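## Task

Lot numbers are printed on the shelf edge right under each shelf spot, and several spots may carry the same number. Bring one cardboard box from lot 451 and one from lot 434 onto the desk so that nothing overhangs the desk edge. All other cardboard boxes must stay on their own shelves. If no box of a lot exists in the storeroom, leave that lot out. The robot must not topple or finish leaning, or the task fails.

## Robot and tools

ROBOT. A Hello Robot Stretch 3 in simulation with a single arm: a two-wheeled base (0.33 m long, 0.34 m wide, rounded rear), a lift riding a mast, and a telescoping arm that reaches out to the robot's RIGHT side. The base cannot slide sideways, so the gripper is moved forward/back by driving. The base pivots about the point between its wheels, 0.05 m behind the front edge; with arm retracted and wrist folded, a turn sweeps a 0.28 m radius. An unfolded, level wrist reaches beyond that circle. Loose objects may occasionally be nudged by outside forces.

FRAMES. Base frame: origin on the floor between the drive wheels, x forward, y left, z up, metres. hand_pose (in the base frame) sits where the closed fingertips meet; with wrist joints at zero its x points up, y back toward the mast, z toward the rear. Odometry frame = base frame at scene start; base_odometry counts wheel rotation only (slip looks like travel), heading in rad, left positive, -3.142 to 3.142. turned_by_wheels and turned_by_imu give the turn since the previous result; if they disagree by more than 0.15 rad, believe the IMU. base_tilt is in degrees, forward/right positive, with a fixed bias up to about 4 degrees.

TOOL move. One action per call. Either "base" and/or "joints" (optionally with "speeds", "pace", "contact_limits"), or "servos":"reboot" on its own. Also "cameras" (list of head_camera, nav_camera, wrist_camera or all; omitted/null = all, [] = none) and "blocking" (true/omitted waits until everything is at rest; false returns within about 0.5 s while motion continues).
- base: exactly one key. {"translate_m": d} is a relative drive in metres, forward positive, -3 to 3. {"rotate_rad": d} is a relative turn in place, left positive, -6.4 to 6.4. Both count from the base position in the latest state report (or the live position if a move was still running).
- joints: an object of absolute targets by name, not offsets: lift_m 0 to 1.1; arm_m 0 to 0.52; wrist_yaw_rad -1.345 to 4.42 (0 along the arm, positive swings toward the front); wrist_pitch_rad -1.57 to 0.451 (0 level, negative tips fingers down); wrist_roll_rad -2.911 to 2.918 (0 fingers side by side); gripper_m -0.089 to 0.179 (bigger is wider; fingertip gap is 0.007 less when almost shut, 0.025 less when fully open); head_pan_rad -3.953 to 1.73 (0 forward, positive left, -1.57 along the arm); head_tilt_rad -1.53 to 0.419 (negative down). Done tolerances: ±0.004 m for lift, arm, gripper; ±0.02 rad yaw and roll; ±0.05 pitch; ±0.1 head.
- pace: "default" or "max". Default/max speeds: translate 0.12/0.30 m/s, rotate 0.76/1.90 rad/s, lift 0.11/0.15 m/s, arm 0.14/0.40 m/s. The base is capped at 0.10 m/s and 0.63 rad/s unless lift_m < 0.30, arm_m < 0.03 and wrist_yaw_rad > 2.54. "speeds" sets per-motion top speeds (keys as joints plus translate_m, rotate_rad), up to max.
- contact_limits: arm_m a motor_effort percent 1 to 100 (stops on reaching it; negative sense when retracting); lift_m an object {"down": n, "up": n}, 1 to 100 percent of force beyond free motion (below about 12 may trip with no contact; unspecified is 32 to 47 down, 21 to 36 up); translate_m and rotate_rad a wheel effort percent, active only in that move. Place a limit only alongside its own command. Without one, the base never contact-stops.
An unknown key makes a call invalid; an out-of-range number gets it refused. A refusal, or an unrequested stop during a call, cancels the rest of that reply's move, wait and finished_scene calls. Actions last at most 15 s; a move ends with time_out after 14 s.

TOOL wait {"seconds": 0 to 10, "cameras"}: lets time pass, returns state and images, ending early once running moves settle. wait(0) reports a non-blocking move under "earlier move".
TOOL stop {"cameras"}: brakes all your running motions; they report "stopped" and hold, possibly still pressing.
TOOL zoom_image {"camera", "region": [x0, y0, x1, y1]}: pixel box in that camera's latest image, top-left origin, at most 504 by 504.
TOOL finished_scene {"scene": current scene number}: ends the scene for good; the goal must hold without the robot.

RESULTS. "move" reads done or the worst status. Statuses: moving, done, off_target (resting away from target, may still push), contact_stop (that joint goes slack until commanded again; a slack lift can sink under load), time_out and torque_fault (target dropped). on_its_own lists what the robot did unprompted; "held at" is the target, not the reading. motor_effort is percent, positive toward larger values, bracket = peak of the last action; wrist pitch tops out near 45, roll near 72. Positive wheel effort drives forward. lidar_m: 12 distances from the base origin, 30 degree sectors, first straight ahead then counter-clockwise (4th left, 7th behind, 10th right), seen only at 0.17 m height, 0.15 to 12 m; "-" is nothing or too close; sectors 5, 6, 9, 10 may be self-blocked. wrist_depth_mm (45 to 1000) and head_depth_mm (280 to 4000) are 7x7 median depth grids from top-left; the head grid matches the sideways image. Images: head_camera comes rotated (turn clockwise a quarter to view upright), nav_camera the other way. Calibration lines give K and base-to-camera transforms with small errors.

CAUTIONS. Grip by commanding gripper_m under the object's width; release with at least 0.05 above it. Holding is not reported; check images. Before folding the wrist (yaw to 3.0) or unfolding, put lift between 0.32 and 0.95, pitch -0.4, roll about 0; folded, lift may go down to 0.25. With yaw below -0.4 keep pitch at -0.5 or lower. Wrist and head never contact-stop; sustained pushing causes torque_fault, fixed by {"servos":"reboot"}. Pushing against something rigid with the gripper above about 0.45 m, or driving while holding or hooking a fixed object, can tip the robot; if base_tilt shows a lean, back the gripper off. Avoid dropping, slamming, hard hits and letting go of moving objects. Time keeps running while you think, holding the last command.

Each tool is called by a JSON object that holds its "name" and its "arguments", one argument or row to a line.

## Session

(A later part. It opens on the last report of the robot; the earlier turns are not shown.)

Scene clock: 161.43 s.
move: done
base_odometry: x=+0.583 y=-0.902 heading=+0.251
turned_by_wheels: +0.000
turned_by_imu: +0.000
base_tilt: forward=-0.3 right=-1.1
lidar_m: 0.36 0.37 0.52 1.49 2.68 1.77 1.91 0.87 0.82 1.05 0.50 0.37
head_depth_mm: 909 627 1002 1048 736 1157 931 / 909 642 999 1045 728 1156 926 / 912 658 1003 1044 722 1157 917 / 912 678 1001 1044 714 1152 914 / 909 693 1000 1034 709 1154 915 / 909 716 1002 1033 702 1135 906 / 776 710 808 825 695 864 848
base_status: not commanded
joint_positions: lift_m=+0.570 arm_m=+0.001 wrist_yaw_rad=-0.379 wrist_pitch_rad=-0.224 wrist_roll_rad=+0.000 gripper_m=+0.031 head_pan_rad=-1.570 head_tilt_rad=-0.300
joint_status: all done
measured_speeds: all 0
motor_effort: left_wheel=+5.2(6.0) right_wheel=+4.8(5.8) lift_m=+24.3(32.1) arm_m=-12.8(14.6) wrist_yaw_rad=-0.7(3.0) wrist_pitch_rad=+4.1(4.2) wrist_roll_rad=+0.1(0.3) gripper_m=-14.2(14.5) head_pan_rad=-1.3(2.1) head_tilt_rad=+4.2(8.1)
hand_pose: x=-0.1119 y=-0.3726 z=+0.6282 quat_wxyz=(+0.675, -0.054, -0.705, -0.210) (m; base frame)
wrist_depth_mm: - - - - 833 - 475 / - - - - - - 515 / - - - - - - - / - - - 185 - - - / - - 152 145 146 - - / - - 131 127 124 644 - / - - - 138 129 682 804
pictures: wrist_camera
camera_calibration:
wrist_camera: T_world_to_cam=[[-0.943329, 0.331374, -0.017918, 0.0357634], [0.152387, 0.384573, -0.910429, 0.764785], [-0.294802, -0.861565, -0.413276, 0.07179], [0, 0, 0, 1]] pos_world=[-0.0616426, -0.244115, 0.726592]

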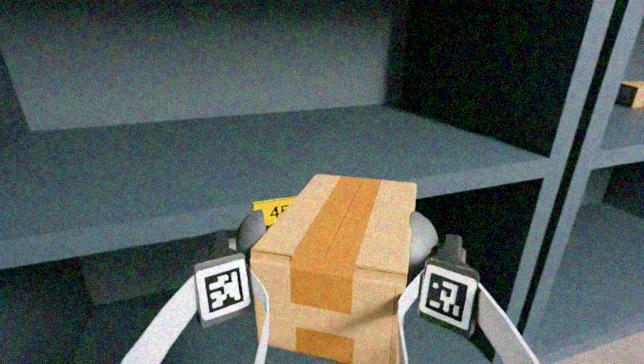

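{"name": "move", "arguments": {
  "base": {"rotate_rad": -1.148},
  "joints": {"head_pan_rad": -1.57, "head_tilt_rad": -0.45},
  "cameras": []
}}

{"name": "move", "arguments": {
  "base": {"translate_m": -1.2},
  "joints": {"lift_m": 0.82, "wrist_yaw_rad": 0.0},
  "pace": "max",
  "cameras": []
}}

{"name": "move", "arguments": {
  "base": {"translate_m": -0.41},
  "pace": "max",
  "cameras": []
}}

{"name": "move", "arguments": {
  "base": {"rotate_rad": -0.42}
}}

Scene clock: 183.37 s.
move: done
base_odometry: x=+0.583 y=-0.902 heading=-0.896
turned_by_wheels: -1.148
turned_by_imu: -1.129
base_tilt: forward=-0.4 right=-1.2
lidar_m: 0.55 0.38 0.36 0.36 0.47 1.09 2.65 1.78 1.91 1.60 0.82 1.06
head_depth_mm: 1557 1648 1762 1893 2002 1715 1382 / 1642 1745 1872 1972 2086 1693 1366 / 1697 1821 1955 2122 2188 1703 1361 / 1358 1468 1552 1703 1875 1686 1347 / 1401 1553 1552 1765 1531 1579 1344 / 1223 1535 1499 1690 1307 1515 1289 / 973 1336 1070 860 908 970 1079
base_status: done
joint_positions: lift_m=+0.570 arm_m=+0.001 wrist_yaw_rad=-0.379 wrist_pitch_rad=-0.224 wrist_roll_rad=+0.000 gripper_m=+0.031 head_pan_rad=-1.570 head_tilt_rad=-0.450
joint_status: all done
measured_speeds: all 0
motor_effort: left_wheel=+7.6(12.5) right_wheel=-10.6(12.4) lift_m=+27.0(27.5) arm_m=-9.8(9.9) wrist_yaw_rad=-1.7(3.2) wrist_pitch_rad=+4.1(4.2) wrist_roll_rad=+0.1(0.3) gripper_m=-14.1(14.4) head_pan_rad=-0.9(2.6) head_tilt_rad=-5.0(5.1)
hand_pose: x=-0.1119 y=-0.3726 z=+0.6282 quat_wxyz=(+0.675, -0.054, -0.705, -0.210) (m; base frame)
wrist_depth_mm: - - - - - - - / - - - - - - - / - - - - - - - / - - - - - - - / - - 155 145 152 - - / - - 130 127 124 - - / - 822 825 138 134 849 886
pictures: none
No camera images: "cameras" was empty.

Scene clock: 196.33 s.
move: done
base_odometry: x=-0.166 y=+0.035 heading=-0.896
turned_by_wheels: +0.000
turned_by_imu: +0.000
base_tilt: forward=-0.3 right=-1.2
lidar_m: 1.34 0.93 0.87 0.89 1.16 2.59 1.48 0.84 0.96 1.44 1.84 1.68
head_depth_mm: 1143 1209 1291 1358 1031 771 1369 / 1197 1275 1357 1434 1023 823 1270 / 1237 1320 1426 1536 1646 819 465 / 1286 1380 1476 1613 1737 1677 447 / 1353 1439 1571 1702 1874 1662 1273 / 1423 1531 1665 1819 1952 1664 1348 / 1493 1618 1766 1939 2083 1648 1332
base_status: done
joint_positions: lift_m=+0.820 arm_m=+0.001 wrist_yaw_rad=-0.002 wrist_pitch_rad=-0.225 wrist_roll_rad=+0.000 gripper_m=+0.031 head_pan_rad=-1.570 head_tilt_rad=-0.450
joint_status: all done
measured_speeds: all 0
motor_effort: left_wheel=-5.2(9.6) right_wheel=-5.0(16.0) lift_m=+24.4(34.3) arm_m=-8.6(13.2) wrist_yaw_rad=+2.6(9.9) wrist_pitch_rad=+4.1(4.3) wrist_roll_rad=+0.0(0.6) gripper_m=-14.0(14.6) head_pan_rad=-0.1(1.5) head_tilt_rad=-4.0(5.1)
hand_pose: x=-0.0221 y=-0.3900 z=+0.8781 quat_wxyz=(+0.703, +0.079, -0.702, -0.080) (m; base frame)
wrist_depth_mm: - - - - - - - / - - - - - - - / - - - - - - - / - - - - - - - / - - 156 145 145 - - / - - 130 127 124 - - / - - - 138 135 - -
pictures: none
No camera images: "cameras" was empty.

Scene clock: 201.40 s.
move: done
base_odometry: x=-0.422 y=+0.355 heading=-0.896
turned_by_wheels: +0.000
turned_by_imu: +0.000
base_tilt: forward=-0.3 right=-1.3
lidar_m: 1.62 1.12 1.05 1.07 1.40 2.22 1.89 0.76 0.58 0.89 1.61 2.05
head_depth_mm: 1002 1060 1128 1206 1029 772 618 / 1042 1111 1183 1264 1021 768 614 / 1093 1159 1241 1321 1011 763 465 / 1138 1220 1315 1379 999 757 447 / 1200 1282 1383 1494 994 755 1253 / 1237 1336 1444 1586 989 774 1350 / 1316 1405 1547 1689 1847 801 1341
base_status: done
joint_positions: lift_m=+0.820 arm_m=+0.001 wrist_yaw_rad=-0.002 wrist_pitch_rad=-0.225 wrist_roll_rad=+0.000 gripper_m=+0.031 head_pan_rad=-1.570 head_tilt_rad=-0.450
joint_status: not commanded
measured_speeds: all 0
motor_effort: left_wheel=-0.2(11.3) right_wheel=-10.3(14.6) lift_m=+25.1(25.9) arm_m=-6.6(9.6) wrist_yaw_rad=+2.1(3.1) wrist_pitch_rad=+4.2(4.3) wrist_roll_rad=-0.1(0.3) gripper_m=-14.0(14.3) head_pan_rad=+0.4(0.9) head_tilt_rad=-3.5(4.5)
hand_pose: x=-0.0221 y=-0.3900 z=+0.8781 quat_wxyz=(+0.703, +0.079, -0.702, -0.080) (m; base frame)
wrist_depth_mm: - - - - - - - / - - - - - - - / - - - - - - - / - - - 185 - - - / - - 152 145 146 - - / - - 131 127 124 - - / - - - 139 129 109 -
pictures: none
No camera images: "cameras" was empty.

Scene clock: 203.17 s.
move: done
base_odometry: x=-0.422 y=+0.355 heading=-1.316
turned_by_wheels: -0.420
turned_by_imu: -0.413
base_tilt: forward=-0.4 right=-1.3
lidar_m: 2.05 1.44 1.08 1.05 1.10 1.55 2.22 1.09 0.76 0.58 0.89 1.78
head_depth_mm: 1016 1089 1171 1270 1033 770 637 / 1015 1092 1179 1267 1020 768 634 / 1018 1089 1177 1266 1012 762 466 / 1028 1097 1188 1269 1004 755 447 / 1026 1100 1188 1273 993 752 622 / 1030 1098 1194 1275 990 749 639 / 1030 1102 1190 1272 983 742 635
base_status: done
joint_positions: lift_m=+0.820 arm_m=+0.001 wrist_yaw_rad=-0.002 wrist_pitch_rad=-0.225 wrist_roll_rad=+0.000 gripper_m=+0.031 head_pan_rad=-1.570 head_tilt_rad=-0.450
joint_status: not commanded
measured_speeds: all 0
motor_effort: left_wheel=+8.2(11.3) right_wheel=-10.3(14.3) lift_m=+25.2(26.0) arm_m=-6.5(7.3) wrist_yaw_rad=+2.1(3.1) wrist_pitch_rad=+4.2(4.2) wrist_roll_rad=+0.0(0.3) gripper_m=-13.5(14.2) head_pan_rad=+0.4(0.9) head_tilt_rad=-3.6(4.2)
hand_pose: x=-0.0221 y=-0.3900 z=+0.8781 quat_wxyz=(+0.703, +0.079, -0.702, -0.080) (m; base frame)
wrist_depth_mm: - - - - - - - / - - - - - - - / - - - - - - - / - - - 184 - - - / - - 152 145 145 - - / - - 130 127 124 - - / - - - 138 129 109 -
pictures: head_camera (sideways), nav_camera (sideways), wrist_camera
camera_calibration:
head_camera: T_world_to_cam=[[-0.0465466, 0.386803, -0.920987, 1.21423], [0.997503, -0.0310287, -0.0634454, 0.0761003], [-0.0531179, -0.92164, -0.384393, 0.456205], [0, 0, 0, 1]] pos_world=[0.00484082, -0.0468502, 1.29848]
nav_camera: T_world_to_cam=[[0.0173404, -0.411046, 0.91145, -1.14316], [-0.999791, -0.016971, 0.0113675, 0.041517], [0.0107956, -0.911457, -0.411255, 0.488392], [0, 0, 0, 1]] pos_world=[0.0560588, -0.0240402, 1.24232]
wrist_camera: T_world_to_cam=[[-0.999087, -0.0387801, -0.0179018, -0.0147572], [0.000239314, 0.414033, -0.910262, 0.993335], [0.042712, -0.909436, -0.413645, 0.175662], [0, 0, 0, 1]] pos_world=[-0.0224843, -0.252092, 0.976593]

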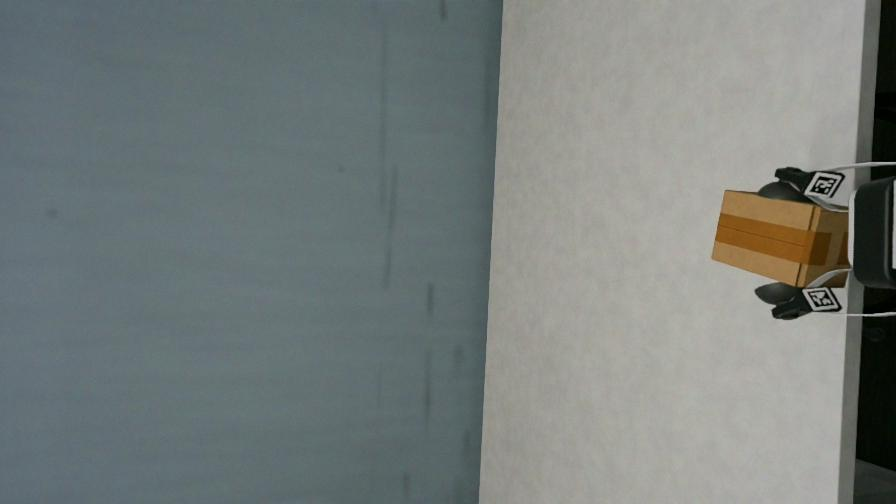

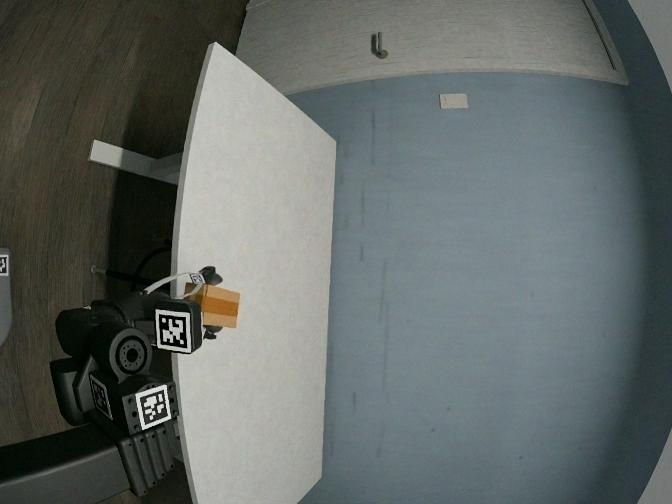

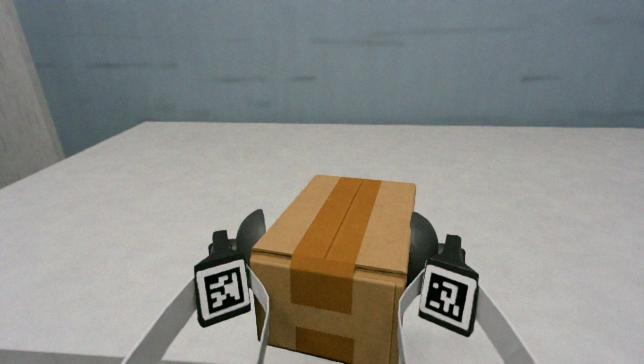

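{"name": "move", "arguments": {
  "joints": {"arm_m": 0.3, "lift_m": 0.73},
  "pace": "max",
  "cameras": []
}}

{"name": "move", "arguments": {
  "joints": {"lift_m": 0.688},
  "speeds": {"lift_m": 0.03},
  "contact_limits": {"lift_m": {"down": 14}},
  "cameras": ["wrist_camera"]
}}

Scene clock: 214.37 s.
move: done
base_odometry: x=-0.422 y=+0.355 heading=-1.316
turned_by_wheels: +0.000
turned_by_imu: +0.000
base_tilt: forward=-0.4 right=-1.2
lidar_m: 2.05 1.45 1.08 1.05 1.10 1.55 2.23 1.10 0.76 0.58 0.89 1.79
head_depth_mm: 1014 1083 1170 1276 1028 770 635 / 1018 1092 1180 1267 1023 696 386 / 1023 1090 1176 1264 1009 491 599 / 1025 1095 1186 1269 1004 512 624 / 1027 1095 1189 1273 995 753 641 / 1027 1098 1196 1274 985 747 637 / 1030 1110 1189 1274 982 743 636
base_status: not commanded
joint_positions: lift_m=+0.730 arm_m=+0.300 wrist_yaw_rad=-0.002 wrist_pitch_rad=-0.226 wrist_roll_rad=+0.000 gripper_m=+0.031 head_pan_rad=-1.570 head_tilt_rad=-0.450
joint_status: all done
measured_speeds: all 0
motor_effort: left_wheel=+7.2(8.3) right_wheel=-9.9(10.7) lift_m=+31.8(33.3) arm_m=+11.0(15.2) wrist_yaw_rad=+2.1(2.8) wrist_pitch_rad=+4.3(4.5) wrist_roll_rad=+0.0(0.3) gripper_m=-13.8(14.6) head_pan_rad=+0.9(1.3) head_tilt_rad=-3.3(3.8)
hand_pose: x=-0.0221 y=-0.6893 z=+0.7878 quat_wxyz=(+0.703, +0.079, -0.702, -0.081) (m; base frame)
wrist_depth_mm: - - - - - - - / - - - - - - - / - - - - - - - / - - - 184 - - - / - - 152 145 145 - - / - - 130 127 124 - - / - - - 139 129 109 -
pictures: none
No camera images: "cameras" was empty.

Scene clock: 216.20 s.
move: done
base_odometry: x=-0.422 y=+0.355 heading=-1.316
turned_by_wheels: +0.000
turned_by_imu: +0.000
base_tilt: forward=-0.2 right=-1.2
lidar_m: 2.05 1.44 1.08 1.05 1.11 1.55 2.22 1.09 0.76 0.58 0.89 1.78
head_depth_mm: 1020 1084 1170 1272 1031 772 634 / 1016 1087 1173 1258 1017 765 431 / 1017 1094 1178 1269 1007 534 511 / 1020 1097 1184 1268 1005 607 594 / 1026 1102 1187 1269 998 750 641 / 1027 1099 1195 1280 990 748 639 / 1029 1102 1195 1269 978 744 636
base_status: not commanded
joint_positions: lift_m=+0.688 arm_m=+0.300 wrist_yaw_rad=-0.002 wrist_pitch_rad=-0.201 wrist_roll_rad=+0.000 gripper_m=+0.031 head_pan_rad=-1.570 head_tilt_rad=-0.450
joint_status: all done
measured_speeds: all 0
motor_effort: left_wheel=+6.7(7.9) right_wheel=-10.2(10.9) lift_m=+21.3(29.7) arm_m=-1.8(10.4) wrist_yaw_rad=+1.6(2.4) wrist_pitch_rad=-0.4(4.4) wrist_roll_rad=-0.2(0.2) gripper_m=-13.8(14.3) head_pan_rad=+1.4(1.4) head_tilt_rad=-2.9(3.4)
contact_limits: lift_m down 14 (down: maximum 72; up: maximum 65)
hand_pose: x=-0.0221 y=-0.6913 z=+0.7520 quat_wxyz=(+0.704, +0.070, -0.703, -0.072) (m; base frame)
wrist_depth_mm: - - - - - - - / - - - - - - - / - - - - - - - / - - - 182 181 - - / - - 152 144 146 - - / - - 130 128 124 - - / - 94 - 138 130 109 -
pictures: wrist_camera
camera_calibration:
wrist_camera: T_world_to_cam=[[-0.999087, -0.0392451, -0.0168643, -0.0298034], [0.000138802, 0.391824, -0.92004, 0.995352], [0.0427149, -0.919203, -0.391461, -0.173948], [0, 0, 0, 1]] pos_world=[-0.0224842, -0.551066, 0.847168]

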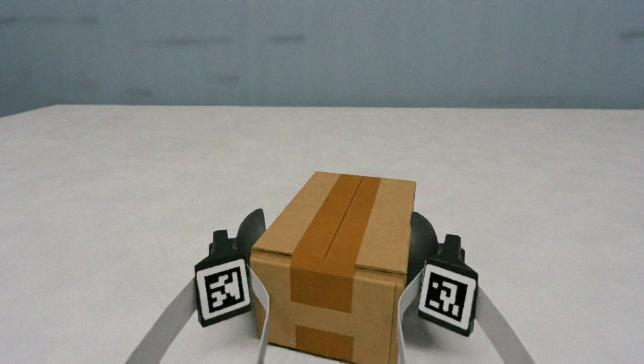

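{"name": "move", "arguments": {
  "joints": {"gripper_m": 0.179},
  "cameras": []
}}

{"name": "move", "arguments": {
  "joints": {"arm_m": 0.0},
  "pace": "max",
  "cameras": ["wrist_camera"]
}}

{"name": "move", "arguments": {
  "joints": {"lift_m": 0.8, "wrist_pitch_rad": -0.4, "wrist_yaw_rad": 3.0, "gripper_m": 0.04},
  "pace": "max",
  "cameras": []
}}

{"name": "move", "arguments": {
  "base": {"rotate_rad": -0.333},
  "joints": {"lift_m": 0.28, "head_pan_rad": 0.6, "head_tilt_rad": -0.3},
  "pace": "max",
  "cameras": ["nav_camera"]
}}

Scene clock: 240.20 s.
move: done
base_odometry: x=-0.422 y=+0.355 heading=-1.316
turned_by_wheels: +0.000
turned_by_imu: +0.000
base_tilt: forward=-0.3 right=-1.2
lidar_m: 2.05 1.44 1.08 1.05 1.11 1.55 2.22 1.09 0.76 0.58 0.89 1.78
head_depth_mm: 1013 1089 1178 1274 1030 771 636 / 1018 1093 1175 1267 1020 769 431 / 1024 1089 1180 1263 1012 534 510 / 1023 1104 1179 1275 1005 610 595 / 1024 1099 1185 1272 993 728 642 / 1031 1099 1185 1275 988 748 638 / 1032 1110 1191 1273 977 746 637
base_status: not commanded
joint_positions: lift_m=+0.688 arm_m=+0.300 wrist_yaw_rad=-0.002 wrist_pitch_rad=-0.214 wrist_roll_rad=+0.000 gripper_m=+0.179 head_pan_rad=-1.570 head_tilt_rad=-0.450
joint_status: all done
measured_speeds: all 0
motor_effort: left_wheel=+7.2(7.8) right_wheel=-9.8(10.8) lift_m=+31.1(31.1) arm_m=-11.9(12.3) wrist_yaw_rad=+0.5(3.1) wrist_pitch_rad=+2.1(2.2) wrist_roll_rad=-0.2(0.3) gripper_m=+0.8(85.5) head_pan_rad=+1.3(1.8) head_tilt_rad=-2.8(3.7)
contact_limits: lift_m down 14 (down: maximum 72; up: maximum 65)
hand_pose: x=-0.0221 y=-0.6903 z=+0.7488 quat_wxyz=(+0.703, +0.075, -0.703, -0.077) (m; base frame)
wrist_depth_mm: - - - - - - - / - - - - - - - / - - - - - - - / - - - 172 182 - - / - 142 - 137 143 - - / - 126 139 128 123 - - / - - - 138 131 - 105
pictures: none
No camera images: "cameras" was empty.

Scene clock: 242.20 s.
move: done
base_odometry: x=-0.422 y=+0.355 heading=-1.316
turned_by_wheels: +0.000
turned_by_imu: +0.000
base_tilt: forward=-0.4 right=-1.2
lidar_m: 2.05 1.44 1.08 1.05 1.11 1.55 2.22 1.10 0.76 0.58 0.89 1.78
head_depth_mm: 1012 1089 1175 1273 1028 771 637 / 1016 1094 1172 1266 1017 765 632 / 1019 1094 1177 1264 1012 761 630 / 1023 1089 1182 1271 1005 757 644 / 1025 1100 1187 1271 996 752 641 / 1025 1098 1187 1275 990 747 636 / 1033 1104 1190 1266 980 745 633
base_status: not commanded
joint_positions: lift_m=+0.688 arm_m=+0.001 wrist_yaw_rad=-0.002 wrist_pitch_rad=-0.215 wrist_roll_rad=+0.000 gripper_m=+0.179 head_pan_rad=-1.570 head_tilt_rad=-0.450
joint_status: all done
measured_speeds: all 0
motor_effort: left_wheel=+7.2(7.9) right_wheel=-9.9(10.6) lift_m=+26.8(31.3) arm_m=-11.3(14.8) wrist_yaw_rad=+0.9(3.0) wrist_pitch_rad=+2.4(2.5) wrist_roll_rad=+0.0(0.3) gripper_m=+0.6(1.2) head_pan_rad=+1.4(1.8) head_tilt_rad=-3.0(3.6)
contact_limits: lift_m down 14 (down: maximum 72; up: maximum 65)
hand_pose: x=-0.0221 y=-0.3907 z=+0.7484 quat_wxyz=(+0.703, +0.075, -0.703, -0.077) (m; base frame)
wrist_depth_mm: - - - - - - - / - - - - - - - / - - - 408 - - - / - - - - - - - / - 142 - - - - - / 123 140 - - - - - / 982 971 - - - 996 104
pictures: wrist_camera
camera_calibration:
wrist_camera: T_world_to_cam=[[-0.999087, -0.0389494, -0.0175323, -0.0174494], [0.000238716, 0.405364, -0.914155, 0.875103], [0.0427128, -0.913325, -0.404985, 0.113359], [0, 0, 0, 1]] pos_world=[-0.0224843, -0.251882, 0.845583]

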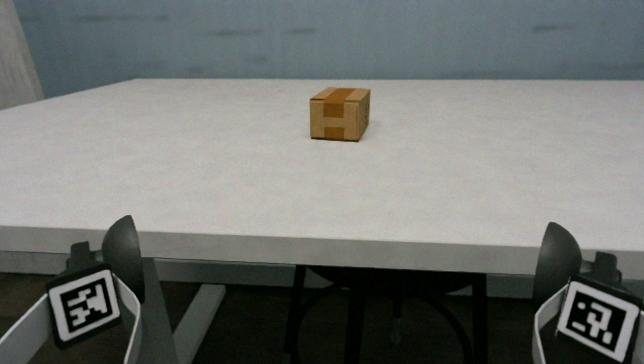

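Scene clock: 244.13 s.
move: done
base_odometry: x=-0.422 y=+0.355 heading=-1.316
turned_by_wheels: +0.000
turned_by_imu: +0.000
base_tilt: forward=-0.2 right=-1.2
lidar_m: 2.05 1.44 1.08 1.05 1.11 1.55 2.22 1.10 0.76 0.58 0.89 1.79
head_depth_mm: 1015 1090 1166 1272 1030 771 635 / 1016 1093 1179 1268 1022 769 633 / 1021 1095 1179 1265 1008 763 630 / 1026 1095 1184 1269 1005 757 645 / 1020 1104 1189 1270 1000 755 641 / 1029 1104 1188 1276 990 748 639 / 1027 1103 1194 1273 983 743 635
base_status: not commanded
joint_positions: lift_m=+0.800 arm_m=+0.001 wrist_yaw_rad=+2.997 wrist_pitch_rad=-0.413 wrist_roll_rad=+0.000 gripper_m=+0.040 head_pan_rad=-1.570 head_tilt_rad=-0.450
joint_status: all done
measured_speeds: all 0
motor_effort: left_wheel=+6.7(7.6) right_wheel=-9.7(10.4) lift_m=+31.0(33.4) arm_m=-2.9(11.1) wrist_yaw_rad=+3.7(6.2) wrist_pitch_rad=+1.9(4.2) wrist_roll_rad=+0.0(0.3) gripper_m=+0.2(83.7) head_pan_rad=+1.2(2.1) head_tilt_rad=-2.3(3.4)
hand_pose: x=+0.0112 y=+0.0772 z=+0.8138 quat_wxyz=(+0.195, +0.700, +0.095, +0.680) (m; base frame)
wrist_depth_mm: - 137 - - - - - / - 148 - - - - - / - 162 - - - - - / - 185 - - - - - / - - 201 - - - - / - - 126 - 129 - - / - - 261 982 943 981 970
pictures: none
No camera images: "cameras" was empty.

Scene clock: 248.40 s.
move: done
base_odometry: x=-0.422 y=+0.355 heading=-1.648
turned_by_wheels: -0.333
turned_by_imu: -0.327
base_tilt: forward=-0.3 right=-1.2
lidar_m: 2.19 2.05 1.25 1.06 1.05 1.20 2.22 2.22 1.10 0.58 0.58 0.89
head_depth_mm: 2058 2150 2241 2345 2433 2056 1566 / 2112 2212 2184 2140 2230 2023 1551 / 2166 2289 2382 2493 2604 2008 1542 / 2270 2357 2473 2550 2584 2012 1542 / 2322 2255 2368 2433 2495 2000 1540 / 2392 1939 2031 2116 2197 1977 1526 / 1621 1612 1651 1718 1776 1821 1520
base_status: done
joint_positions: lift_m=+0.280 arm_m=+0.001 wrist_yaw_rad=+2.997 wrist_pitch_rad=-0.415 wrist_roll_rad=+0.000 gripper_m=+0.040 head_pan_rad=+0.600 head_tilt_rad=-0.300
joint_status: all done
measured_speeds: all 0
motor_effort: left_wheel=+8.0(12.3) right_wheel=-9.8(13.3) lift_m=+25.5(27.5) arm_m=+12.7(13.2) wrist_yaw_rad=+1.3(3.7) wrist_pitch_rad=+2.1(2.3) wrist_roll_rad=-0.3(0.3) gripper_m=+0.2(0.9) head_pan_rad=-3.1(5.3) head_tilt_rad=+4.6(8.2)
hand_pose: x=+0.0111 y=+0.0769 z=+0.2934 quat_wxyz=(+0.195, +0.700, +0.095, +0.680) (m; base frame)
wrist_depth_mm: - 137 - - - - - / - 147 - - - - - / 866 162 858 901 889 872 878 / 731 185 665 716 707 691 690 / 606 575 203 562 557 578 568 / 510 511 127 300 129 498 494 / 435 280 258 270 423 434 432
pictures: nav_camera (sideways)
camera_calibration:
nav_camera: T_world_to_cam=[[0.213209, 0.166668, 0.962686, -1.21131], [0.576667, -0.816864, 0.0137056, 0.028842], [0.788668, 0.552227, -0.270275, 0.300191], [0, 0, 0, 1]] pos_world=[0.00487956, 0.059673, 1.24685]

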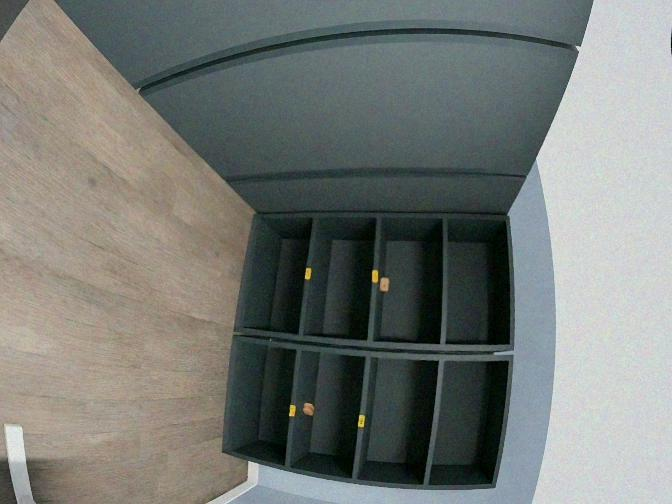

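{"name": "move", "arguments": {
  "base": {"translate_m": -1.72},
  "joints": {"head_pan_rad": 1.57, "head_tilt_rad": -0.3},
  "pace": "max",
  "cameras": ["nav_camera"]
}}

{"name": "move", "arguments": {
  "base": {"rotate_rad": 1.9},
  "joints": {"head_pan_rad": -0.5, "head_tilt_rad": -0.3},
  "pace": "max",
  "cameras": ["nav_camera", "head_camera"]
}}

Scene clock: 263.43 s.
move: done
base_odometry: x=-0.289 y=+2.070 heading=-1.648
turned_by_wheels: +0.000
turned_by_imu: -0.001
base_tilt: forward=-0.2 right=-1.2
lidar_m: 2.42 1.19 0.70 0.81 1.26 0.70 0.59 0.59 0.67 1.13 1.73 1.51
head_depth_mm: 613 619 627 654 684 726 778 / 733 742 753 769 781 794 810 / 911 931 951 967 989 1013 1042 / 1834 1927 2026 2138 2252 1990 1501 / 1775 1849 1956 2052 2168 1993 1533 / 1740 1813 1878 1971 2079 1988 1529 / 1671 1759 1828 1914 2004 1974 1516
base_status: done
joint_positions: lift_m=+0.280 arm_m=+0.001 wrist_yaw_rad=+2.997 wrist_pitch_rad=-0.415 wrist_roll_rad=+0.000 gripper_m=+0.040 head_pan_rad=+1.570 head_tilt_rad=-0.299
joint_status: all done
measured_speeds: all 0
motor_effort: left_wheel=-3.2(13.7) right_wheel=-7.1(15.0) lift_m=+24.0(31.2) arm_m=+11.3(13.8) wrist_yaw_rad=+1.7(3.9) wrist_pitch_rad=+2.3(2.4) wrist_roll_rad=+0.1(0.5) gripper_m=+0.7(1.0) head_pan_rad=-2.9(5.0) head_tilt_rad=+2.1(7.9)
hand_pose: x=+0.0111 y=+0.0770 z=+0.2934 quat_wxyz=(+0.195, +0.700, +0.096, +0.680) (m; base frame)
wrist_depth_mm: - 137 - - 688 - - / - 147 - - 739 - - / 944 162 867 904 821 831 869 / 727 186 669 709 708 694 700 / 602 578 203 572 565 569 579 / 510 504 126 301 129 489 494 / 438 280 258 269 421 433 428
pictures: nav_camera (sideways)
camera_calibration:
nav_camera: T_world_to_cam=[[-0.0168166, 0.269604, 0.962824, -1.21008], [0.999815, 0.0134901, 0.0136852, 0.0262358], [-0.00929904, 0.962877, -0.269781, 0.30438], [0, 0, 0, 1]] pos_world=[-0.04375, 0.0328087, 1.24685]

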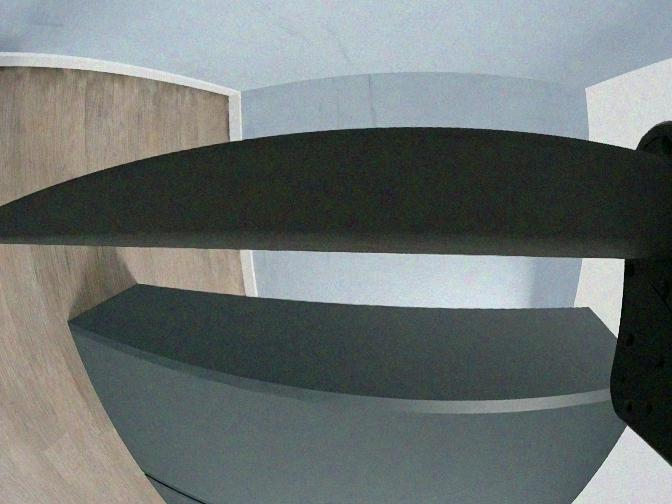

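Scene clock: 265.73 s.
move: done
base_odometry: x=-0.289 y=+2.070 heading=+0.252
turned_by_wheels: +1.900
turned_by_imu: +1.862
base_tilt: forward=-0.4 right=-1.0
lidar_m: 2.02 0.84 0.61 0.59 0.61 0.85 1.73 1.51 2.43 2.10 0.78 0.70
head_depth_mm: 632 670 717 769 825 887 966 / 591 625 661 705 756 812 877 / 634 651 670 692 727 766 812 / 751 777 806 835 869 904 945 / 922 960 1008 1054 1104 1164 1227 / 1791 1868 1949 2043 2153 1991 1519 / 1699 1761 1863 1932 2026 1977 1514
base_status: done
joint_positions: lift_m=+0.280 arm_m=+0.001 wrist_yaw_rad=+2.997 wrist_pitch_rad=-0.415 wrist_roll_rad=+0.000 gripper_m=+0.040 head_pan_rad=-0.508 head_tilt_rad=-0.299
joint_status: all done
measured_speeds: translate_m=+0.000 rotate_rad=+0.000 lift_m=+0.000 arm_m=+0.000 wrist_yaw_rad=+0.000 wrist_pitch_rad=+0.000 wrist_roll_rad=+0.000 head_pan_rad=+0.024 head_tilt_rad=+0.000
motor_effort: left_wheel=-4.6(15.2) right_wheel=+7.2(14.5) lift_m=+24.4(25.0) arm_m=-3.0(12.2) wrist_yaw_rad=+1.4(3.3) wrist_pitch_rad=+2.3(2.3) wrist_roll_rad=+0.0(0.3) gripper_m=+0.0(0.7) head_pan_rad=+2.9(5.7) head_tilt_rad=+0.4(4.4)
hand_pose: x=+0.0111 y=+0.0769 z=+0.2934 quat_wxyz=(+0.195, +0.700, +0.096, +0.680) (m; base frame)
wrist_depth_mm: 541 137 570 587 596 605 618 / 596 148 614 628 641 - - / 626 161 170 - - - - / 703 182 191 689 705 706 702 / 596 576 202 560 562 580 577 / 509 511 127 303 129 498 495 / 432 280 258 269 424 432 430
pictures: head_camera (sideways), nav_camera (sideways)
camera_calibration:
head_camera: T_world_to_cam=[[-0.23586, 0.0783215, -0.968626, 1.27759], [0.520908, 0.851641, -0.0579789, 0.0718992], [0.820381, -0.51824, -0.241667, 0.26512], [0, 0, 0, 1]] pos_world=[0.0463808, -0.0238994, 1.30574]
nav_camera: T_world_to_cam=[[0.243835, -0.116237, 0.962826, -1.21167], [-0.473839, -0.880505, 0.0137007, 0.0352275], [0.84618, -0.459565, -0.269775, 0.29916], [0, 0, 0, 1]] pos_world=[0.0589972, 0.0276604, 1.24685]

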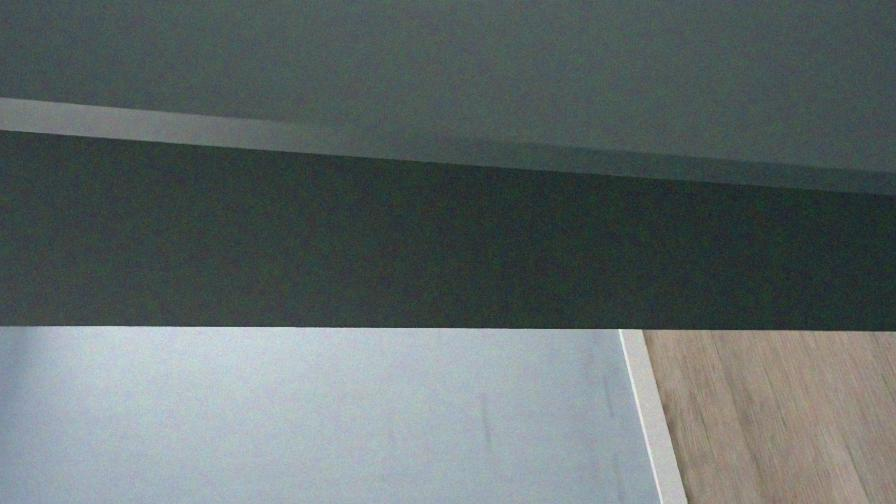

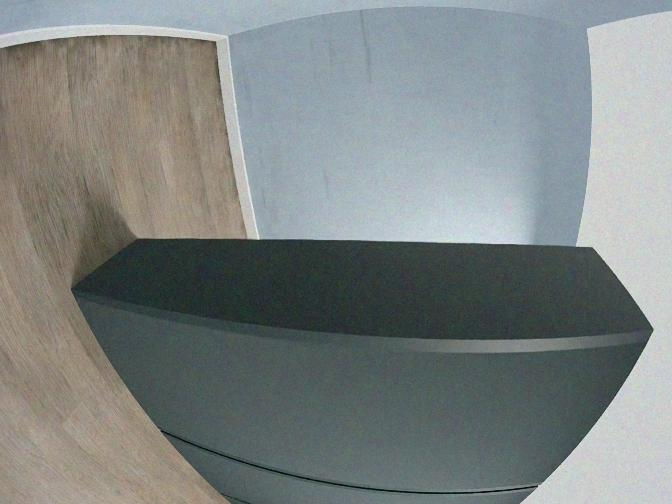

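{"name": "move", "arguments": {
  "base": {"translate_m": 1.5},
  "joints": {"head_pan_rad": -2.0, "head_tilt_rad": -0.35},
  "pace": "max",
  "cameras": ["nav_camera", "head_camera"]
}}

Scene clock: 291.10 s.
move: done
base_odometry: x=+1.163 y=+2.443 heading=+0.252
turned_by_wheels: +0.000
turned_by_imu: +0.001
base_tilt: forward=-0.3 right=-1.2
lidar_m: 0.53 0.55 0.60 0.58 0.60 0.82 2.36 0.65 1.33 2.00 0.75 0.55
head_depth_mm: 1162 935 1222 1021 657 691 740 / 1318 975 1415 1049 1361 1136 913 / 1292 1330 1457 1105 1579 1126 1347 / 1223 1282 1378 1414 1512 1598 1380 / 1589 1547 1833 2014 1736 1682 1456 / 2005 2074 2176 2347 2429 1856 1452 / 3405 3490 3756 3848 2552 1851 1453
base_status: done
joint_positions: lift_m=+0.280 arm_m=+0.001 wrist_yaw_rad=+2.997 wrist_pitch_rad=-0.415 wrist_roll_rad=+0.000 gripper_m=+0.040 head_pan_rad=-2.000 head_tilt_rad=-0.350
joint_status: all done
measured_speeds: all 0
motor_effort: left_wheel=+2.0(12.8) right_wheel=+2.7(15.0) lift_m=+26.7(27.1) arm_m=-11.5(13.2) wrist_yaw_rad=+1.4(3.1) wrist_pitch_rad=+2.3(2.3) wrist_roll_rad=+0.0(0.3) gripper_m=+0.1(1.0) head_pan_rad=+3.0(5.6) head_tilt_rad=-2.3(7.4)
hand_pose: x=+0.0110 y=+0.0770 z=+0.2934 quat_wxyz=(+0.195, +0.700, +0.096, +0.680) (m; base frame)
wrist_depth_mm: 533 137 559 575 586 606 605 / 586 148 597 618 626 629 639 / 630 161 171 - - - 681 / - 182 192 681 680 695 593 / 602 576 202 575 562 582 560 / 511 508 127 300 129 494 492 / 432 281 258 270 425 432 430
pictures: head_camera (sideways), nav_camera (sideways)
camera_calibration:
head_camera: T_world_to_cam=[[0.0799197, 0.285863, -0.954932, 1.25783], [0.891312, -0.449411, -0.0599379, 0.0722461], [-0.446291, -0.846352, -0.29071, 0.336678], [0, 0, 0, 1]] pos_world=[-0.0146626, -0.0421502, 1.30335]
nav_camera: T_world_to_cam=[[-0.116928, -0.296521, 0.947841, -1.18987], [-0.915446, 0.402234, 0.0129024, 0.0389539], [-0.38508, -0.866189, -0.318482, 0.370051], [0, 0, 0, 1]] pos_world=[0.0390294, -0.0479576, 1.24516]

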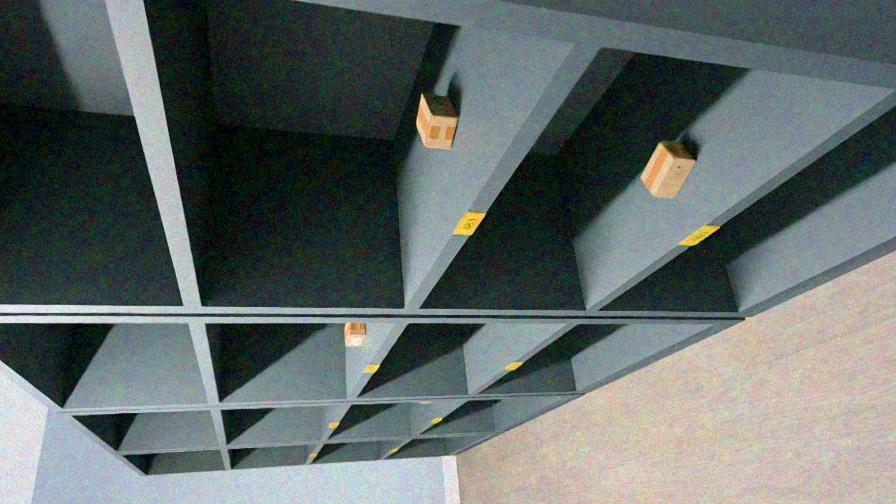

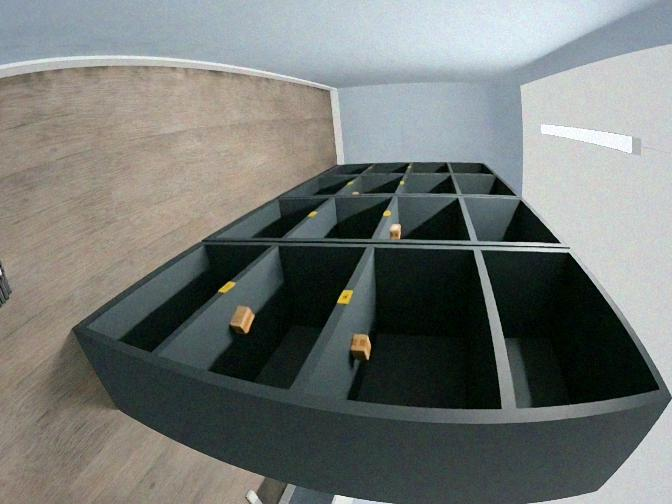

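{"name": "zoom_image", "arguments": {
  "camera": "head_camera",
  "region": [440, 200, 520, 245]
}}

{"name": "zoom_image", "arguments": {
  "camera": "head_camera",
  "region": [670, 215, 730, 255]
}}

{"name": "zoom_image", "arguments": {
  "camera": "head_camera",
  "region": [355, 355, 395, 385]
}}

{"name": "zoom_image", "arguments": {
  "camera": "head_camera",
  "region": [495, 350, 535, 380]
}}

{"name": "zoom_image", "arguments": {
  "camera": "head_camera",
  "region": [300, 390, 460, 470]
}}

Scaled by 6.300 from the camera's 896x504 image, which has a finer 1280x720 frame.

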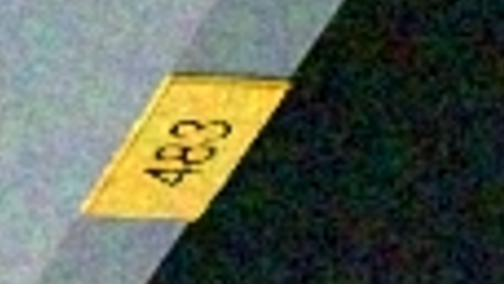

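Scaled by 8.400 from the camera's 896x504 image, which has a finer 1280x720 frame.

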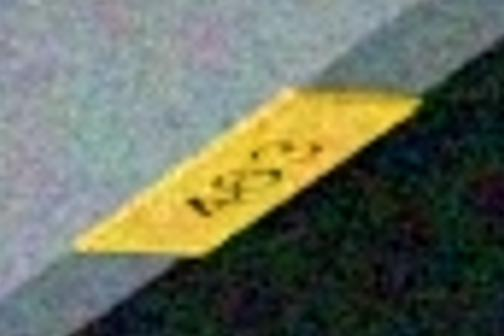

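Scaled by 12.600 from the camera's 896x504 image, which has a finer 1280x720 frame.

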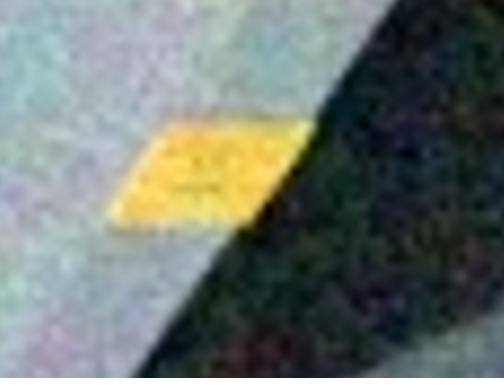

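Scaled by 12.600 from the camera's 896x504 image, which has a finer 1280x720 frame.

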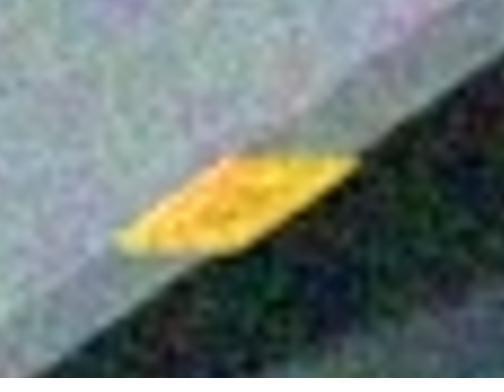

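Scaled by 3.150 from the camera's 896x504 image, which has a finer 1280x720 frame.

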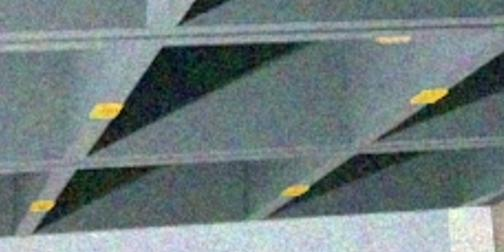

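{"name": "move", "arguments": {
  "base": {"rotate_rad": -1.571},
  "joints": {"head_pan_rad": -0.9, "head_tilt_rad": -0.3},
  "pace": "max",
  "cameras": ["nav_camera"]
}}

{"name": "move", "arguments": {
  "base": {"translate_m": 1.7},
  "joints": {"head_pan_rad": -1.3, "head_tilt_rad": -0.45},
  "pace": "max",
  "cameras": ["nav_camera", "head_camera"]
}}

Scene clock: 317.77 s.
move: done
base_odometry: x=+1.163 y=+2.443 heading=-1.319
turned_by_wheels: -1.571
turned_by_imu: -1.540
base_tilt: forward=-0.3 right=-1.3
lidar_m: 1.85 0.73 0.55 0.53 0.56 0.59 0.58 0.61 0.85 2.53 0.65 1.36
head_depth_mm: 2825 3015 3113 3118 2787 2032 1576 / 747 802 867 945 1028 1870 1497 / 642 684 728 779 844 913 992 / 564 595 628 668 709 760 815 / 1144 594 1241 1025 706 1087 854 / 1252 887 1389 1134 1424 1138 969 / 1292 1224 1392 1237 1460 1152 1346
base_status: done
joint_positions: lift_m=+0.280 arm_m=+0.001 wrist_yaw_rad=+2.997 wrist_pitch_rad=-0.415 wrist_roll_rad=+0.000 gripper_m=+0.040 head_pan_rad=-0.894 head_tilt_rad=-0.300
joint_status: all done
measured_speeds: all 0
motor_effort: left_wheel=+6.2(15.6) right_wheel=-8.9(14.7) lift_m=+27.4(28.2) arm_m=-12.2(13.5) wrist_yaw_rad=+2.1(3.3) wrist_pitch_rad=+2.3(2.4) wrist_roll_rad=+0.1(0.3) gripper_m=+0.7(0.7) head_pan_rad=-3.6(5.0) head_tilt_rad=+5.9(9.1)
hand_pose: x=+0.0110 y=+0.0770 z=+0.2934 quat_wxyz=(+0.195, +0.700, +0.096, +0.680) (m; base frame)
wrist_depth_mm: 498 137 519 529 537 537 542 / 535 147 173 - - - - / - 161 170 - - - - / - 181 188 683 674 677 661 / 602 578 202 576 562 585 577 / 509 505 127 301 129 498 496 / 433 279 258 269 424 437 428
pictures: nav_camera (sideways)
camera_calibration:
nav_camera: T_world_to_cam=[[0.182651, -0.200348, 0.962548, -1.21085], [-0.77076, -0.636979, 0.0136745, 0.037034], [0.610383, -0.744391, -0.270765, 0.301918], [0, 0, 0, 1]] pos_world=[0.065422, 0.00574267, 1.24675]

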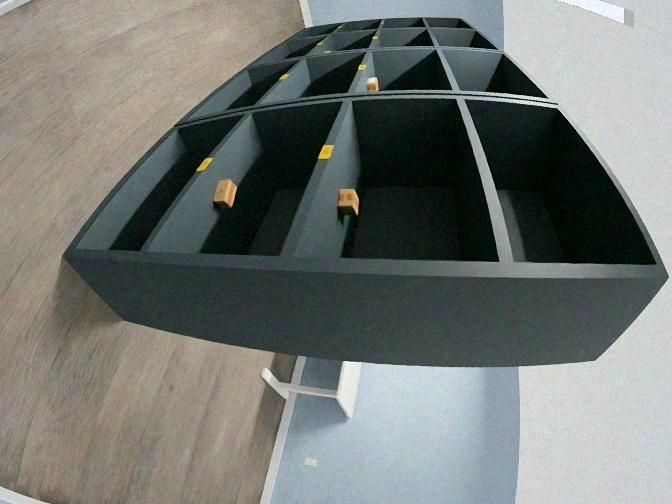

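Scene clock: 324.83 s.
move: done
base_odometry: x=+1.587 y=+0.797 heading=-1.319
turned_by_wheels: +0.000
turned_by_imu: +0.001
base_tilt: forward=-0.4 right=-1.2
lidar_m: 1.68 0.66 0.49 0.48 0.50 0.71 2.13 1.32 0.59 0.98 0.77 0.77
head_depth_mm: 579 822 879 834 581 1014 815 / 589 847 903 822 605 1008 808 / 605 876 938 812 632 999 806 / 618 900 972 701 629 960 801 / 634 930 1006 793 1150 991 842 / 654 953 1027 785 1142 988 862 / 675 844 881 775 960 949 1030
base_status: done
joint_positions: lift_m=+0.280 arm_m=+0.001 wrist_yaw_rad=+2.998 wrist_pitch_rad=-0.415 wrist_roll_rad=+0.000 gripper_m=+0.040 head_pan_rad=-1.300 head_tilt_rad=-0.450
joint_status: all done
measured_speeds: all 0
motor_effort: left_wheel=+6.1(15.9) right_wheel=-0.1(11.0) lift_m=+29.1(30.0) arm_m=-9.6(13.3) wrist_yaw_rad=+1.6(2.9) wrist_pitch_rad=+2.1(2.3) wrist_roll_rad=-0.2(0.4) gripper_m=-0.1(1.0) head_pan_rad=+3.0(4.2) head_tilt_rad=-4.2(6.1)
hand_pose: x=+0.0110 y=+0.0770 z=+0.2934 quat_wxyz=(+0.195, +0.700, +0.096, +0.680) (m; base frame)
wrist_depth_mm: 459 137 475 487 493 499 509 / 500 147 505 529 531 536 546 / 538 161 172 - - - - / - 178 187 - - - 659 / 584 557 202 576 559 577 576 / 513 507 127 299 129 498 490 / 432 280 257 269 426 432 428
pictures: head_camera (sideways), nav_camera (sideways)
camera_calibration:
head_camera: T_world_to_cam=[[-0.148095, 0.360455, -0.920945, 1.2148], [0.969614, 0.236271, -0.0634452, 0.0762454], [0.194724, -0.902357, -0.384493, 0.454828], [0, 0, 0, 1]] pos_world=[0.0174117, -0.0454795, 1.29848]
nav_camera: T_world_to_cam=[[0.126412, -0.3916, 0.911411, -1.14379], [-0.959016, -0.283122, 0.0113671, 0.0412699], [0.253589, -0.875495, -0.411341, 0.487014], [0, 0, 0, 1]] pos_world=[0.0606649, -0.00984437, 1.24232]

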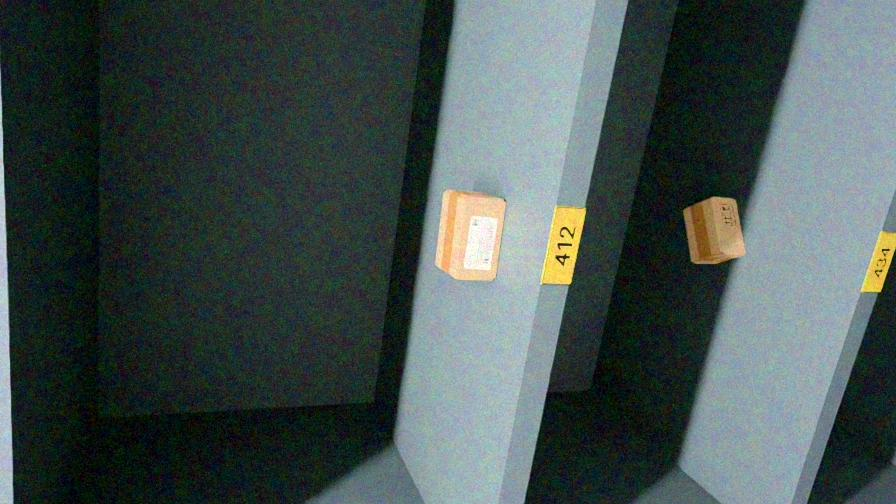

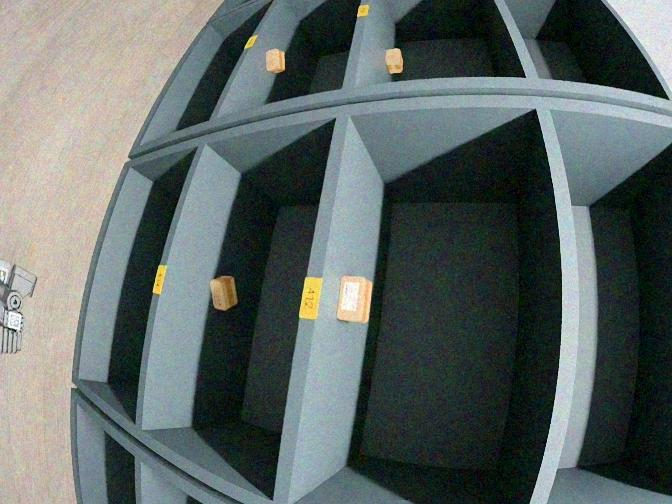

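{"name": "move", "arguments": {
  "base": {"translate_m": 0.12},
  "joints": {"lift_m": 0.54, "head_pan_rad": -1.57, "head_tilt_rad": -0.6},
  "pace": "max",
  "cameras": []
}}

{"name": "move", "arguments": {
  "joints": {"wrist_yaw_rad": 0.0, "wrist_pitch_rad": -0.2, "gripper_m": 0.179},
  "pace": "max",
  "cameras": ["head_camera","wrist_camera"]
}}

Scene clock: 344.33 s.
move: done
base_odometry: x=+1.617 y=+0.680 heading=-1.319
turned_by_wheels: +0.000
turned_by_imu: +0.000
base_tilt: forward=-0.3 right=-1.2
lidar_m: 1.65 0.66 0.49 0.48 0.50 0.70 2.12 1.35 0.66 0.98 0.69 1.44
head_depth_mm: 794 872 917 630 1042 883 1049 / 792 875 899 624 1097 881 1163 / 796 877 886 618 1095 872 1158 / 799 877 877 643 1083 867 1159 / 800 884 859 636 1075 864 1151 / 803 883 851 631 1068 886 1143 / 807 886 835 622 1058 875 1136
base_status: done
joint_positions: lift_m=+0.540 arm_m=+0.001 wrist_yaw_rad=+2.998 wrist_pitch_rad=-0.415 wrist_roll_rad=+0.000 gripper_m=+0.040 head_pan_rad=-1.571 head_tilt_rad=-0.605
joint_status: all done
measured_speeds: all 0
motor_effort: left_wheel=+0.7(14.1) right_wheel=+2.5(9.2) lift_m=+28.2(33.8) arm_m=-8.4(9.3) wrist_yaw_rad=+2.6(2.6) wrist_pitch_rad=+2.3(2.4) wrist_roll_rad=+0.0(0.4) gripper_m=+0.2(0.8) head_pan_rad=-2.3(5.0) head_tilt_rad=+2.4(7.1)
hand_pose: x=+0.0110 y=+0.0769 z=+0.5534 quat_wxyz=(+0.195, +0.700, +0.096, +0.680) (m; base frame)
wrist_depth_mm: 456 137 470 482 493 494 504 / 497 148 507 523 528 542 537 / 538 161 172 - - - - / - 179 188 - - - - / - - 200 - 152 - - / - - 127 761 127 776 774 / 724 736 261 714 680 707 692
pictures: none
No camera images: "cameras" was empty.

Scene clock: 346.27 s.
move: done
base_odometry: x=+1.617 y=+0.680 heading=-1.319
turned_by_wheels: +0.000
turned_by_imu: +0.000
base_tilt: forward=-0.3 right=-1.2
lidar_m: 1.66 0.66 0.49 0.48 0.50 0.70 2.13 1.35 0.66 0.98 0.69 1.44
head_depth_mm: 790 869 926 634 1043 886 1036 / 795 871 911 628 1106 881 1168 / 796 873 899 622 1097 876 1166 / 803 877 887 616 1090 871 1159 / 801 877 872 639 1081 864 1150 / 801 882 859 635 1072 859 1146 / 807 885 846 628 1065 884 1138
base_status: not commanded
joint_positions: lift_m=+0.540 arm_m=+0.001 wrist_yaw_rad=+0.003 wrist_pitch_rad=-0.222 wrist_roll_rad=+0.000 gripper_m=+0.179 head_pan_rad=-1.571 head_tilt_rad=-0.600
joint_status: all done
measured_speeds: all 0
motor_effort: left_wheel=+0.6(1.3) right_wheel=+3.2(3.8) lift_m=+23.2(28.0) arm_m=-7.3(8.4) wrist_yaw_rad=-3.3(7.8) wrist_pitch_rad=+3.5(6.8) wrist_roll_rad=-0.2(0.3) gripper_m=+1.0(83.6) head_pan_rad=-1.8(2.6) head_tilt_rad=+4.0(4.3)
hand_pose: x=-0.0207 y=-0.3902 z=+0.5988 quat_wxyz=(+0.703, +0.080, -0.702, -0.078) (m; base frame)
wrist_depth_mm: 499 - - - - - - / 498 - - - - - - / 502 541 534 487 536 529 525 / 398 398 395 393 393 392 388 / 352 337 333 328 325 317 308 / - 140 - - - - - / - - - - - - 105
pictures: head_camera (sideways), wrist_camera
camera_calibration:
head_camera: T_world_to_cam=[[-0.046423, 0.520292, -0.852726, 1.12521], [0.997487, -0.0215909, -0.0674776, 0.0814164], [-0.0535191, -0.853716, -0.517982, 0.629988], [0, 0, 0, 1]] pos_world=[0.00474005, -0.0458478, 1.29131]
wrist_camera: T_world_to_cam=[[-0.99886, -0.0442967, -0.0178014, -0.0206214], [-0.00200463, 0.411473, -0.91142, 0.738801], [0.0476977, -0.910345, -0.411093, 0.0581356], [0, 0, 0, 1]] pos_world=[-0.0218898, -0.251987, 0.69689]

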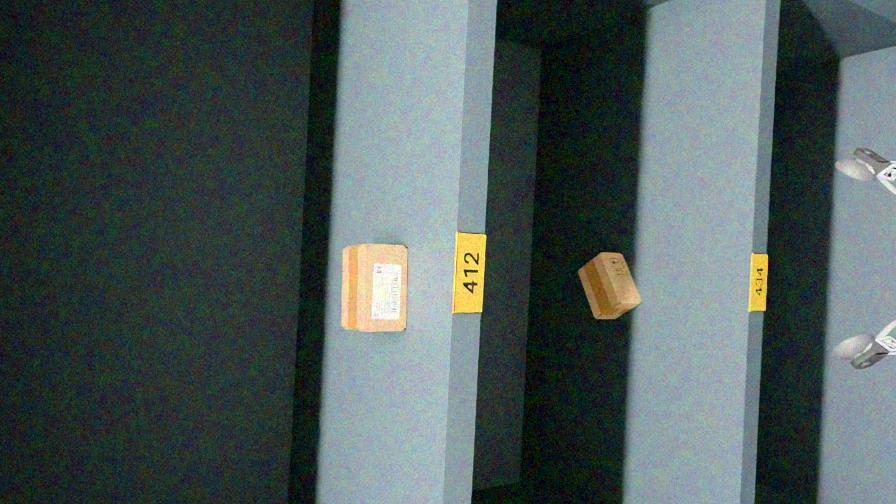

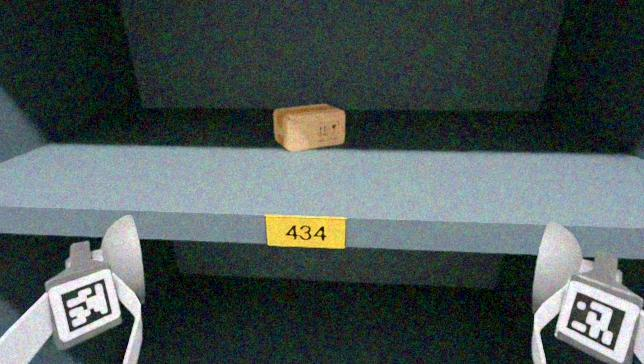

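{"name": "move", "arguments": {
  "base": {"translate_m": -0.057},
  "joints": {"wrist_yaw_rad": 0.42, "lift_m": 0.508, "arm_m": 0.23},
  "cameras": ["wrist_camera"]
}}

Scene clock: 373.83 s.
move: done
base_odometry: x=+1.602 y=+0.735 heading=-1.319
turned_by_wheels: +0.000
turned_by_imu: +0.000
base_tilt: forward=-0.2 right=-1.2
lidar_m: 1.67 0.66 0.49 0.48 0.50 0.70 2.13 1.35 0.63 0.98 0.73 0.77
head_depth_mm: 793 869 898 635 953 858 939 / 792 869 914 628 1104 882 1142 / 797 872 899 622 1089 871 574 / 798 876 888 617 1090 859 600 / 796 874 872 640 1079 865 1121 / 801 883 857 633 1075 864 1146 / 804 883 846 627 1058 880 1136
base_status: done
joint_positions: lift_m=+0.508 arm_m=+0.230 wrist_yaw_rad=+0.417 wrist_pitch_rad=-0.221 wrist_roll_rad=+0.000 gripper_m=+0.179 head_pan_rad=-1.571 head_tilt_rad=-0.600
joint_status: all done
measured_speeds: all 0
motor_effort: left_wheel=-3.1(9.2) right_wheel=-10.3(12.3) lift_m=+30.5(32.4) arm_m=+13.8(15.1) wrist_yaw_rad=+3.5(5.4) wrist_pitch_rad=+3.4(3.6) wrist_roll_rad=-0.3(0.4) gripper_m=+0.5(1.3) head_pan_rad=+0.4(1.2) head_tilt_rad=+3.0(4.3)
hand_pose: x=+0.0776 y=-0.5988 z=+0.5670 quat_wxyz=(+0.704, +0.222, -0.671, +0.069) (m; base frame)
wrist_depth_mm: 387 469 - - - - - / 395 474 - - - - - / 399 452 436 467 266 420 388 / 318 318 316 315 274 291 308 / 239 227 237 236 235 235 245 / 123 145 190 189 189 182 187 / 118 164 158 163 157 152 105
pictures: wrist_camera
camera_calibration:
wrist_camera: T_world_to_cam=[[-0.896743, -0.442194, -0.0177917, -0.178439], [-0.166885, 0.37512, -0.91183, 0.787124], [0.40988, -0.814708, -0.410182, -0.120823], [0, 0, 0, 1]] pos_world=[0.0208677, -0.472606, 0.664989]

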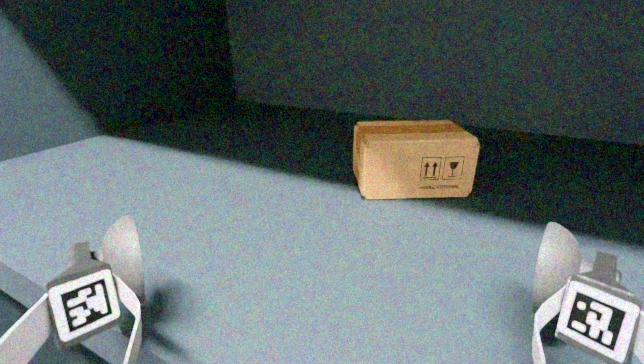

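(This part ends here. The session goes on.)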